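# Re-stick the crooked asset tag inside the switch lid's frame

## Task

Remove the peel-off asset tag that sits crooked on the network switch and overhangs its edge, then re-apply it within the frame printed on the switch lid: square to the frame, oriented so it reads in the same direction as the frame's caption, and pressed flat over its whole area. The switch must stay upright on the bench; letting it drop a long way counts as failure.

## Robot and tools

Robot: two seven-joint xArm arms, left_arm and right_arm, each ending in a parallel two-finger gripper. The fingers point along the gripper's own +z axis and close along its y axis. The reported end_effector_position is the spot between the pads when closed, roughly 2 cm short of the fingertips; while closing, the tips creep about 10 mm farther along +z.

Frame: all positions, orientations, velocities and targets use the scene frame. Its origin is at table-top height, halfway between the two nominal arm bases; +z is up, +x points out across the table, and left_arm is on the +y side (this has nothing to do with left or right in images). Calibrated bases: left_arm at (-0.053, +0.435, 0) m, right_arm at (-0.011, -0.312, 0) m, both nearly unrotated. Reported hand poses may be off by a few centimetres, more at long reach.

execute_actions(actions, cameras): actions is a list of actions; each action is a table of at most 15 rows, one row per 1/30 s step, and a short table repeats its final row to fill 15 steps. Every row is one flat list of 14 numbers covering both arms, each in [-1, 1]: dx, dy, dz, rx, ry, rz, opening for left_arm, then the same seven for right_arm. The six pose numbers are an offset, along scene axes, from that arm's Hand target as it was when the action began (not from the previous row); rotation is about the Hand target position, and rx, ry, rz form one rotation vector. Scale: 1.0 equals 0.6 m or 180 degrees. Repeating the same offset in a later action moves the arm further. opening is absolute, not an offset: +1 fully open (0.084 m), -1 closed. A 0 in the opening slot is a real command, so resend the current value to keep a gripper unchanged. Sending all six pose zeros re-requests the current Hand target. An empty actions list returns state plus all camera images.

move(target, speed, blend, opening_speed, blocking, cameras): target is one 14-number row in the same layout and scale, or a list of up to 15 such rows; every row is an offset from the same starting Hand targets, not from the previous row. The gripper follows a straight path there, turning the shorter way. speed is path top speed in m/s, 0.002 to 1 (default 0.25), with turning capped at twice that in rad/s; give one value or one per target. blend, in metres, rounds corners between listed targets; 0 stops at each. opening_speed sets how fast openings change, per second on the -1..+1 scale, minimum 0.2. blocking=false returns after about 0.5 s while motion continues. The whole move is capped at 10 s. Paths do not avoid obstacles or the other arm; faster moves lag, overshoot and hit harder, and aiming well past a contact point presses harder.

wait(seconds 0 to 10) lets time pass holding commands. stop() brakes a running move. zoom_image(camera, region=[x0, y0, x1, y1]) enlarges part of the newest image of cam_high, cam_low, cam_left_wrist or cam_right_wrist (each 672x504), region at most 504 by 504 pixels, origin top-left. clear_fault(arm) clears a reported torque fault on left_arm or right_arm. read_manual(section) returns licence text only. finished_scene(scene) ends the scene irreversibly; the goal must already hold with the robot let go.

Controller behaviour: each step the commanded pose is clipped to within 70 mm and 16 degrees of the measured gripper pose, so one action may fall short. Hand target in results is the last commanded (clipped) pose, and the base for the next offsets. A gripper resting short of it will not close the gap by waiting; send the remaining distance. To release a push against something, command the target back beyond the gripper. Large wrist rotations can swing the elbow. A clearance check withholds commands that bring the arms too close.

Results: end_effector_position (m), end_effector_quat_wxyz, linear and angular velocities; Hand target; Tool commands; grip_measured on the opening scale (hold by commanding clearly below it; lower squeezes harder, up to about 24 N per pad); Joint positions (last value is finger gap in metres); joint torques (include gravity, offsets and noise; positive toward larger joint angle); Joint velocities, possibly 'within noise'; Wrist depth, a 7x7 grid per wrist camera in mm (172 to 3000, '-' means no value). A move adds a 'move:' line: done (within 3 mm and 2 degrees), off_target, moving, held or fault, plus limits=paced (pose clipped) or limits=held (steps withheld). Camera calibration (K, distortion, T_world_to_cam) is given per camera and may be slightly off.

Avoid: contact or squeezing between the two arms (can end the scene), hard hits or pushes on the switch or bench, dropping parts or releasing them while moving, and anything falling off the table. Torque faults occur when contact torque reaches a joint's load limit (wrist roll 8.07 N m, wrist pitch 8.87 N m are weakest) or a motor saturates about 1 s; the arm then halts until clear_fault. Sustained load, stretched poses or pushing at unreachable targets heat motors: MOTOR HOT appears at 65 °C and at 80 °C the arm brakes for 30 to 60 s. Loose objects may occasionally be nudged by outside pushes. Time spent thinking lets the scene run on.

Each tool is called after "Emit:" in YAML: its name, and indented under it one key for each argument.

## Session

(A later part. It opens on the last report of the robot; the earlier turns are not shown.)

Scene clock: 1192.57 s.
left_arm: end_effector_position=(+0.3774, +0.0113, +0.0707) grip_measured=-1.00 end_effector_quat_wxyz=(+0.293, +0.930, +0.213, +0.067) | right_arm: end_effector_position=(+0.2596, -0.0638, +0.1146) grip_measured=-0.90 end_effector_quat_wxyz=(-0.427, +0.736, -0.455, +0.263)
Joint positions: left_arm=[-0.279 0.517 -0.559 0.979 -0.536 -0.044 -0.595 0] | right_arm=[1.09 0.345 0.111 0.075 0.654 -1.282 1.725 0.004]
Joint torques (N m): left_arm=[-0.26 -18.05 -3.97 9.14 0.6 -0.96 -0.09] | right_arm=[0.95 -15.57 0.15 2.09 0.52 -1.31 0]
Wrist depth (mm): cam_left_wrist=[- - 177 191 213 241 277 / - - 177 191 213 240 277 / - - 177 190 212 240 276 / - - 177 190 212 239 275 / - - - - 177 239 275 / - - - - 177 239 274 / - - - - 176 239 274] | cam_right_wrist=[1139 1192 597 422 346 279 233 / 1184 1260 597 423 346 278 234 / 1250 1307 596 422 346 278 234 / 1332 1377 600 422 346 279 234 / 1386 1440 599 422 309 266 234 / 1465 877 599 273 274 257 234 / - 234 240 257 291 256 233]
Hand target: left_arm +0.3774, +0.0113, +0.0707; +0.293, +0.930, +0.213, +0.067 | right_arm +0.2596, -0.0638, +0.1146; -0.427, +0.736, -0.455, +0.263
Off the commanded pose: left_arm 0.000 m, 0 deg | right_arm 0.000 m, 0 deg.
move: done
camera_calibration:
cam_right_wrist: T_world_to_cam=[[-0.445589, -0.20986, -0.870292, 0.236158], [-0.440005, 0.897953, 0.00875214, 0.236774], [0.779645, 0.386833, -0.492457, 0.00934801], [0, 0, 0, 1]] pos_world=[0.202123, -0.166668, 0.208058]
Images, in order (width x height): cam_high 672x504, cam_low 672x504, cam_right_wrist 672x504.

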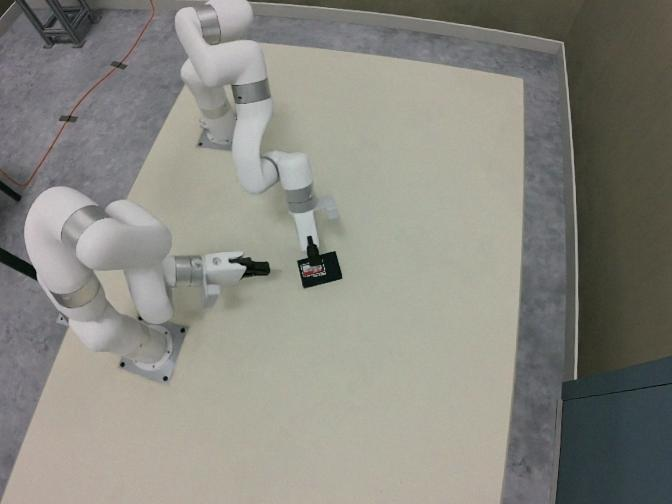

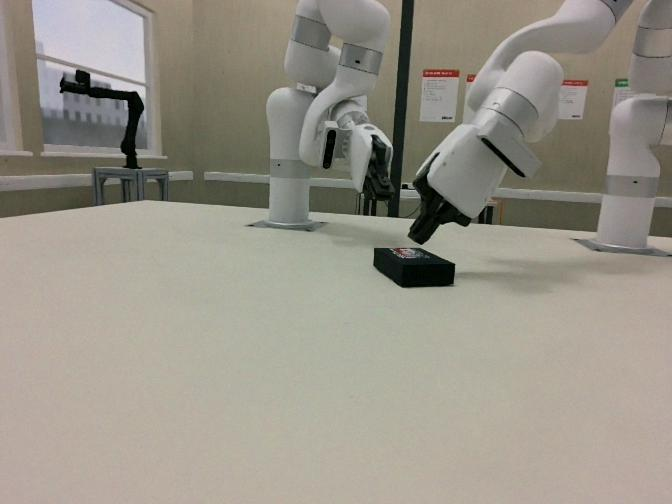

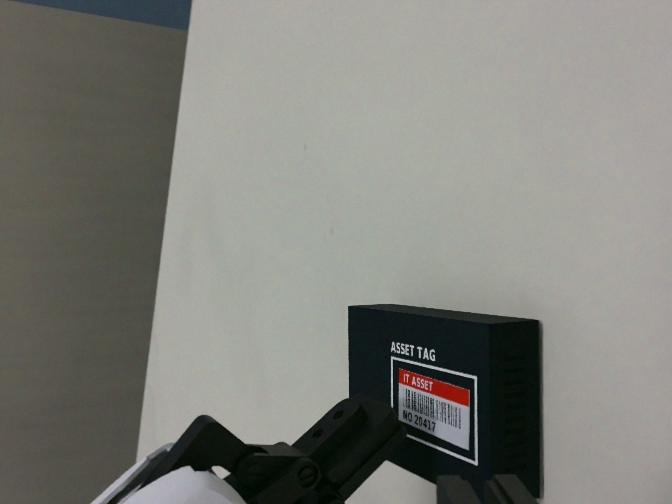

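Emit:
move:
  target:
    - [0.04,0.15,0.14,0,0,0,-1,0,0,0,0,0,0,-0.88]
    - [0.098,0.218,0.1993,0.0438,-0.3097,-0.5519,-1,0,0,0,0,0,0,-0.88]
  speed: [0.12,0.4]
  blend: 0.02
  cameras: ["cam_right_wrist","cam_left_wrist"]

Scene clock: 1224.70 s.
left_arm: end_effector_position=(+0.4361, +0.1421, +0.1903) grip_measured=-1.00 end_effector_quat_wxyz=(+0.241, +0.650, -0.688, +0.216) | right_arm: end_effector_position=(+0.2596, -0.0638, +0.1146) grip_measured=-0.90 end_effector_quat_wxyz=(-0.427, +0.736, -0.455, +0.263)
Joint positions: left_arm=[0.476 0.404 -0.924 1.186 -0.447 0.787 1.559 0] | right_arm=[1.09 0.345 0.111 0.075 0.654 -1.282 1.725 0.004]
Joint torques (N m): left_arm=[0.51 -13.4 -6.02 11.6 0.14 -0.61 0.26] | right_arm=[1.02 -15.71 0.01 2.05 0.25 -1.43 0.13]
Wrist depth (mm): cam_left_wrist=[569 573 577 585 589 577 598 / 502 505 510 514 519 522 527 / 450 463 466 469 474 475 468 / 415 417 421 423 425 429 432 / 385 388 391 393 351 361 400 / 353 357 359 352 328 345 366 / 332 334 335 337 325 341 343] | cam_right_wrist=[1155 1209 597 423 345 279 233 / 1192 1266 594 422 346 279 234 / 1253 1310 594 421 346 278 233 / 1322 1391 599 422 346 279 234 / 1397 1449 597 422 309 266 234 / 1462 870 597 456 291 257 234 / 1578 870 600 422 291 256 234]
Hand target: left_arm +0.4362, +0.1421, +0.1903; +0.241, +0.650, -0.688, +0.216 | right_arm +0.2596, -0.0638, +0.1146; -0.427, +0.736, -0.455, +0.263
Off the commanded pose: left_arm 0.000 m, 0 deg | right_arm 0.000 m, 0 deg.
move: done
camera_calibration:
cam_left_wrist: T_world_to_cam=[[-0.997222, 0.0724937, 0.0171022, 0.451161], [0.0459404, 0.779372, -0.624875, 0.0620188], [-0.0586284, -0.622353, -0.780538, 0.388258], [0, 0, 0, 1]] pos_world=[0.469821, 0.160591, 0.334088]
cam_right_wrist: T_world_to_cam=[[-0.445589, -0.20986, -0.870292, 0.236158], [-0.440005, 0.897953, 0.00875214, 0.236774], [0.779645, 0.386833, -0.492457, 0.00934801], [0, 0, 0, 1]] pos_world=[0.202123, -0.166668, 0.208058]
Images, in order (width x height): cam_left_wrist 672x504, cam_right_wrist 672x504.

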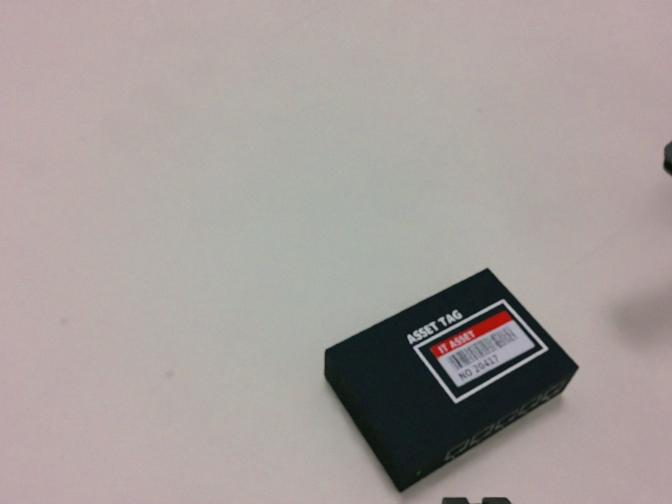

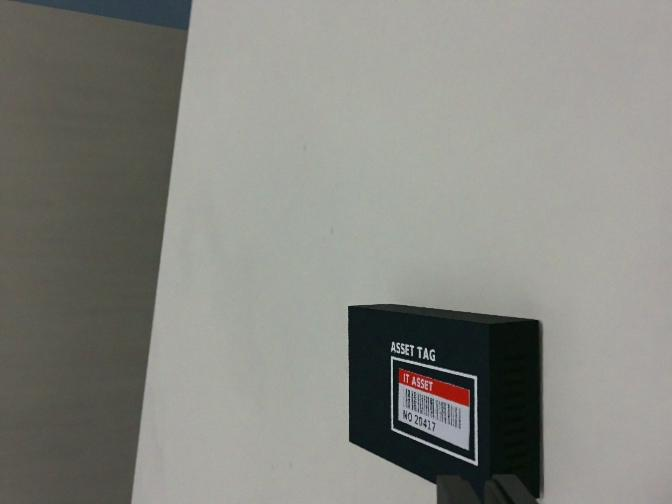

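Emit:
zoom_image:
  camera: "cam_left_wrist"
  region: [400, 290, 560, 410]

Emit:
zoom_image:
  camera: "cam_right_wrist"
  region: [380, 345, 490, 475]

Scaled by 3.150.

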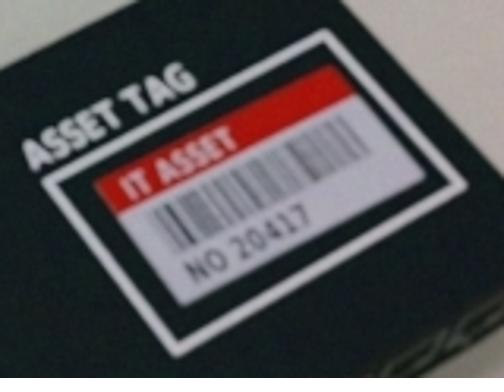

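Scaled by 3.877.

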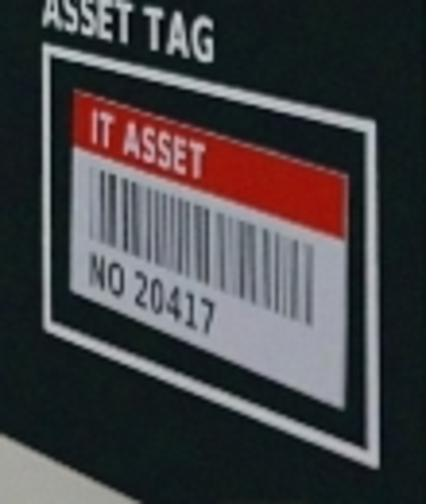

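Emit:
move:
  target:
    - [-0.058,-0.07,-0.06,-0.0438,0.3097,0.5519,-1,0,0,0,0,0,0,-0.88]
    - [-0.0945,-0.2018,-0.1922,-0.0438,0.3097,0.5519,-1,0,0,0,0,0,0,-0.88]
  speed: [0.4,0.12]
  blend: [0.01,0]

Scene clock: 1273.50 s.
left_arm: end_effector_position=(+0.3795, +0.0211, +0.0750) grip_measured=-1.00 end_effector_quat_wxyz=(+0.293, +0.930, +0.213, +0.067) | right_arm: end_effector_position=(+0.2596, -0.0638, +0.1146) grip_measured=-0.90 end_effector_quat_wxyz=(-0.427, +0.736, -0.455, +0.263)
Joint positions: left_arm=[-0.243 0.497 -0.582 0.964 -0.578 -0.031 -0.545 0] | right_arm=[1.09 0.345 0.111 0.075 0.654 -1.282 1.725 0.004]
Joint torques (N m): left_arm=[-0.75 -17.2 -3.77 9.73 1.29 -0.84 -0.12] | right_arm=[0.96 -15.4 -0.1 2.11 0.4 -1.42 -0.03]
Wrist depth (mm): cam_left_wrist=[- - 182 202 220 248 285 / - - 182 202 219 248 285 / - - 182 201 219 247 284 / - - 181 201 219 247 283 / - - 174 201 183 246 282 / - - 175 - 178 246 282 / - - 176 - 177 245 281] | cam_right_wrist=[1151 1190 595 421 346 278 233 / 1190 1260 599 422 346 278 233 / 1266 1317 596 422 346 278 233 / 1325 1369 600 421 345 279 234 / 1369 1440 597 423 309 266 233 / 1499 876 599 331 290 256 234 / - 238 247 263 291 256 234]
Hand target: left_arm +0.3795, +0.0210, +0.0750; +0.293, +0.930, +0.213, +0.067 | right_arm +0.2596, -0.0638, +0.1146; -0.427, +0.736, -0.455, +0.263
Off the commanded pose: left_arm 0.000 m, 0 deg | right_arm 0.000 m, 0 deg.
move: done

Emit:
move:
  target:
    - [0,0,-0.0312,0,0,0,-1,0,0,0,0,0,0,-0.88]
    - [0,0,-0.0372,0,0,0,-1,0,0,0,0,0,0,-0.88]
    - [0.0018,-0.0037,-0.0312,0,0,0,-1,0,0,0,0,0,0,-0.88]
    - [0.0037,-0.0075,-0.0372,0,0,0,-1,0,0,0,0,0,0,-0.88]
    - [0.0055,-0.011,-0.0312,0,0,0,-1,0,0,0,0,0,0,-0.88]
    - [0.0074,-0.0149,-0.0372,0,0,0,-1,0,0,0,0,0,0,-0.88]
  speed: 0.03
  blend: [0.001,0,0.001,0,0.001,0]

Emit:
move:
  target:
    - [0.0018,-0.0037,0.006,0,0,0,-1,0,0,0,0,0,0,-0.88]
    - [0.0037,-0.0075,0,0,0,0,-1,0,0,0,0,0,0,-0.88]
    - [0.0055,-0.011,0.006,0,0,0,-1,0,0,0,0,0,0,-0.88]
    - [0.0074,-0.0149,0,0,0,0,-1,0,0,0,0,0,0,-0.88]
    - [0.0092,-0.0185,0.006,0,0,0,-1,0,0,0,0,0,0,-0.88]
    - [0.0111,-0.0224,0,0,0,0,-1,0,0,0,0,0,0,-0.88]
    - [0.0111,-0.0224,0.008,0,0,0,-1,0,0,0,0,0,0,-0.88]
  speed: 0.03
  blend: [0.001,0,0.001,0,0.001,0,0]
  cameras: ["cam_right_wrist"]

Scene clock: 1292.63 s.
left_arm: end_effector_position=(+0.3839, +0.0121, +0.0528) grip_measured=-1.00 end_effector_quat_wxyz=(+0.293, +0.930, +0.212, +0.067) | right_arm: end_effector_position=(+0.2596, -0.0638, +0.1146) grip_measured=-0.90 end_effector_quat_wxyz=(-0.427, +0.736, -0.455, +0.263)
Joint positions: left_arm=[-0.276 0.579 -0.561 1.008 -0.567 -0.072 -0.536 0] | right_arm=[1.09 0.345 0.111 0.075 0.654 -1.282 1.725 0.004]
Joint torques (N m): left_arm=[0.7 -8.43 0.34 3.96 0.58 -0.04 -0.01] | right_arm=[1.08 -15.45 -0.07 2 0.18 -1.36 0.15]
Wrist depth (mm): cam_left_wrist=[- - - 178 193 219 253 / - - - 177 193 219 252 / - - - 177 193 218 251 / - - - 177 192 218 250 / - - - - 192 217 249 / - - - - - 224 249 / - - - - - 223 248] | cam_right_wrist=[1149 1203 598 422 346 278 233 / 1188 1244 597 422 346 279 233 / 1255 1305 596 422 346 279 233 / 1325 1377 599 423 346 279 233 / 1400 1452 598 422 308 266 233 / 1477 869 543 279 275 256 234 / 1519 242 230 259 275 256 234]
Hand target: left_arm +0.3839, +0.0121, +0.0527; +0.293, +0.930, +0.213, +0.067 | right_arm +0.2596, -0.0638, +0.1146; -0.427, +0.736, -0.455, +0.263
Off the commanded pose: left_arm 0.000 m, 0 deg | right_arm 0.000 m, 0 deg.
move: done

Scene clock: 1294.97 s.
left_arm: end_effector_position=(+0.3905, -0.0013, +0.0574) grip_measured=-1.00 end_effector_quat_wxyz=(+0.293, +0.930, +0.213, +0.067) | right_arm: end_effector_position=(+0.2596, -0.0638, +0.1146) grip_measured=-0.90 end_effector_quat_wxyz=(-0.427, +0.736, -0.455, +0.263)
Joint positions: left_arm=[-0.349 0.583 -0.495 1.061 -0.56 -0.037 -0.568 0] | right_arm=[1.09 0.345 0.111 0.075 0.654 -1.282 1.725 0.004]
Joint torques (N m): left_arm=[-0.61 -19.51 -3.71 9.52 0.67 -0.89 -0.12] | right_arm=[1.12 -15.49 0 1.95 0.13 -1.5 -0.02]
Wrist depth (mm): cam_left_wrist=[- - - 181 196 222 255 / - - - 180 196 221 254 / - - - 180 195 221 254 / - - - 180 195 220 253 / - - - - 195 220 252 / - - - - - 219 252 / - - - - - 219 251] | cam_right_wrist=[1132 1188 595 421 346 279 233 / 1201 1255 598 422 346 279 233 / 1250 1312 595 422 346 279 233 / 1322 1386 596 423 346 279 234 / 1388 1449 598 421 309 266 234 / 1458 755 250 267 274 256 234 / - 219 228 279 291 256 234]
Hand target: left_arm +0.3906, -0.0013, +0.0575; +0.293, +0.930, +0.213, +0.067 | right_arm +0.2596, -0.0638, +0.1146; -0.427, +0.736, -0.455, +0.263
Off the commanded pose: left_arm 0.000 m, 0 deg | right_arm 0.000 m, 0 deg.
move: done
camera_calibration:
cam_right_wrist: T_world_to_cam=[[-0.445589, -0.20986, -0.870292, 0.236158], [-0.440005, 0.897953, 0.00875214, 0.236774], [0.779645, 0.386833, -0.492457, 0.00934801], [0, 0, 0, 1]] pos_world=[0.202123, -0.166668, 0.208058]
Images, in order (width x height): cam_right_wrist 672x504.

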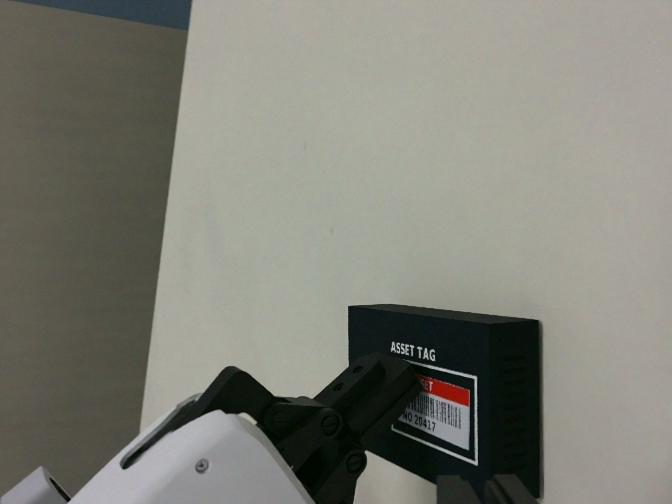

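Emit:
move:
  target:
    - [-0.0179,-0.0164,0,0,0,0,-1,0,0,0,0,0,0,-0.88]
    - [-0.0179,-0.0164,-0.008,0,0,0,-1,0,0,0,0,0,0,-0.88]
    - [-0.0179,-0.0164,0,0,0,0,-1,0,0,0,0,0,0,-0.88]
    - [-0.0388,-0.0268,0,0,0,0,-1,0,0,0,0,0,0,-0.88]
    - [-0.0388,-0.0268,-0.008,0,0,0,-1,0,0,0,0,0,0,-0.88]
    - [-0.0388,-0.0268,0,0,0,0,-1,0,0,0,0,0,0,-0.88]
  speed: 0.04
  blend: [0.001,0,0.001,0.001,0,0]

Emit:
move:
  target:
    - [-0.0217,0.0433,0,0,0,0,-1,0,0,0,0,0,0,-0.88]
    - [-0.0217,0.0433,-0.008,0,0,0,-1,0,0,0,0,0,0,-0.88]
    - [-0.0217,0.0433,0,0,0,0,-1,0,0,0,0,0,0,-0.88]
    - [-0.0007,0.0538,0,0,0,0,-1,0,0,0,0,0,0,-0.88]
    - [-0.0007,0.0538,-0.008,0,0,0,-1,0,0,0,0,0,0,-0.88]
    - [0.0093,0.0838,0.03,0,0,0,-1,0,0,0,0,0,0,-0.88]
  speed: 0.05
  blend: [0.001,0,0.001,0.001,0,0]
  cameras: ["cam_right_wrist","cam_low","cam_high"]

Emit:
zoom_image:
  camera: "cam_right_wrist"
  region: [380, 345, 490, 475]

Emit:
zoom_image:
  camera: "cam_low"
  region: [365, 235, 465, 295]

Scene clock: 1318.23 s.
left_arm: end_effector_position=(+0.3672, -0.0174, +0.0574) grip_measured=-1.00 end_effector_quat_wxyz=(+0.293, +0.930, +0.213, +0.067) | right_arm: end_effector_position=(+0.2596, -0.0638, +0.1146) grip_measured=-0.90 end_effector_quat_wxyz=(-0.427, +0.736, -0.455, +0.263)
Joint positions: left_arm=[-0.421 0.568 -0.477 1.037 -0.577 -0.07 -0.608 0] | right_arm=[1.09 0.345 0.111 0.075 0.654 -1.282 1.725 0.004]
Joint torques (N m): left_arm=[-0.28 -19.51 -3.46 9.32 0.69 -0.82 -0.19] | right_arm=[0.68 -15.57 0.16 2.19 0.23 -1.55 0.09]
Wrist depth (mm): cam_left_wrist=[- - - 181 196 222 255 / - - - 180 196 221 255 / - - - 180 195 221 254 / - - - - - 220 253 / - - - - - 220 252 / - - - - - 219 252 / - - - - - 219 251] | cam_right_wrist=[1147 1194 591 423 346 279 233 / 1186 1260 596 422 345 279 233 / 1257 1310 596 423 345 278 233 / 1322 1356 597 423 346 278 234 / 1402 1434 600 421 309 266 234 / 1446 754 226 238 252 256 234 / - 205 198 232 274 256 234]
Hand target: left_arm +0.3673, -0.0174, +0.0575; +0.293, +0.930, +0.213, +0.067 | right_arm +0.2596, -0.0638, +0.1146; -0.427, +0.736, -0.455, +0.263
Off the commanded pose: left_arm 0.000 m, 0 deg | right_arm 0.000 m, 0 deg.
move: done

Scene clock: 1321.10 s.
left_arm: end_effector_position=(+0.3728, +0.0328, +0.0754) grip_measured=-1.00 end_effector_quat_wxyz=(+0.293, +0.930, +0.213, +0.067) | right_arm: end_effector_position=(+0.2596, -0.0638, +0.1146) grip_measured=-0.90 end_effector_quat_wxyz=(-0.427, +0.736, -0.455, +0.263)
Joint positions: left_arm=[-0.171 0.479 -0.646 0.916 -0.583 -0.049 -0.526 0] | right_arm=[1.09 0.345 0.111 0.075 0.654 -1.282 1.725 0.004]
Joint torques (N m): left_arm=[0.71 -17.05 -4.64 9.13 0.68 -0.83 0.44] | right_arm=[0.99 -15.23 -0.03 1.98 0.23 -1.46 0.11]
Wrist depth (mm): cam_left_wrist=[- - 181 200 218 246 283 / - - 181 200 218 246 283 / - - 181 200 218 246 283 / - - 181 200 218 246 283 / - - 181 190 183 201 283 / - - 181 181 178 201 283 / - - 181 181 178 201 283] | cam_right_wrist=[1132 1199 597 422 345 279 233 / 1192 1262 599 421 346 278 233 / 1260 1310 597 421 347 279 234 / 1332 1364 599 422 346 279 233 / 1380 1449 595 421 308 266 233 / 1480 870 598 457 290 257 233 / 1564 875 664 269 292 256 234]
Hand target: left_arm +0.3729, +0.0329, +0.0755; +0.293, +0.930, +0.213, +0.067 | right_arm +0.2596, -0.0638, +0.1146; -0.427, +0.736, -0.455, +0.263
Off the commanded pose: left_arm 0.000 m, 0 deg | right_arm 0.000 m, 0 deg.
move: done
camera_calibration:
cam_right_wrist: T_world_to_cam=[[-0.445589, -0.20986, -0.870292, 0.236158], [-0.440005, 0.897953, 0.00875214, 0.236774], [0.779645, 0.386833, -0.492457, 0.00934801], [0, 0, 0, 1]] pos_world=[0.202123, -0.166668, 0.208058]
Images, in order (width x height): cam_high 672x504, cam_low 672x504, cam_right_wrist 672x504.

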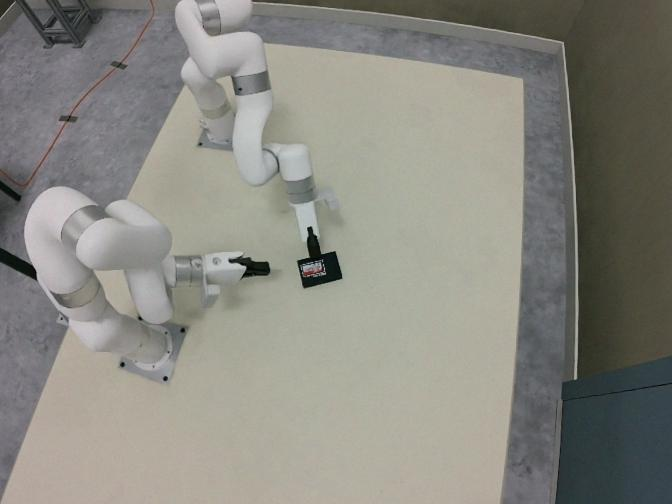

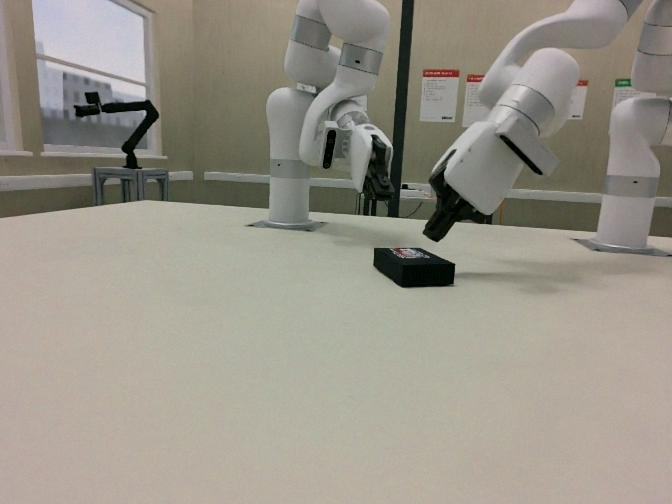

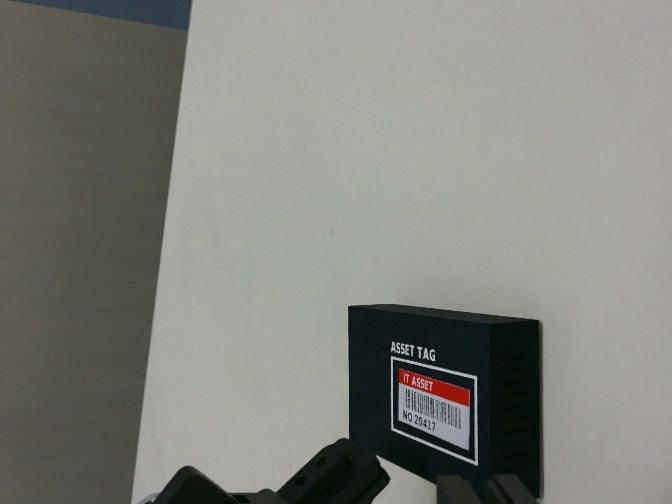

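Scaled by 3.877.

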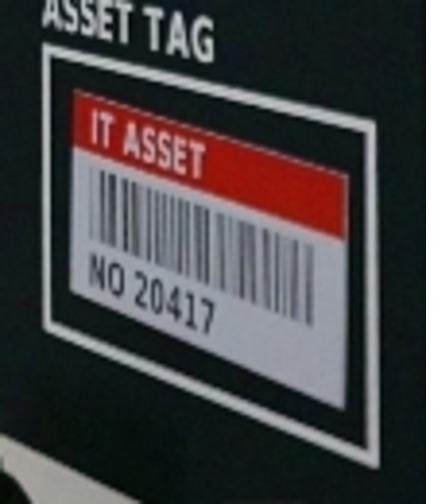

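Scaled by 5.040.

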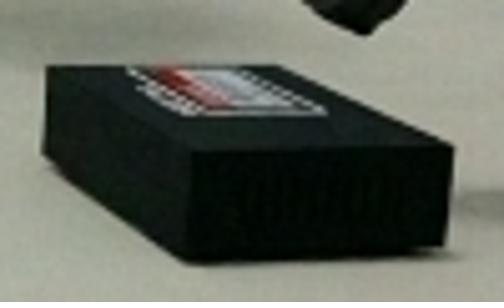

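Flat, in the frame, and nearly straight. Done.

Emit:
finished_scene:
  scene: 2

The scene is finished: the task was done.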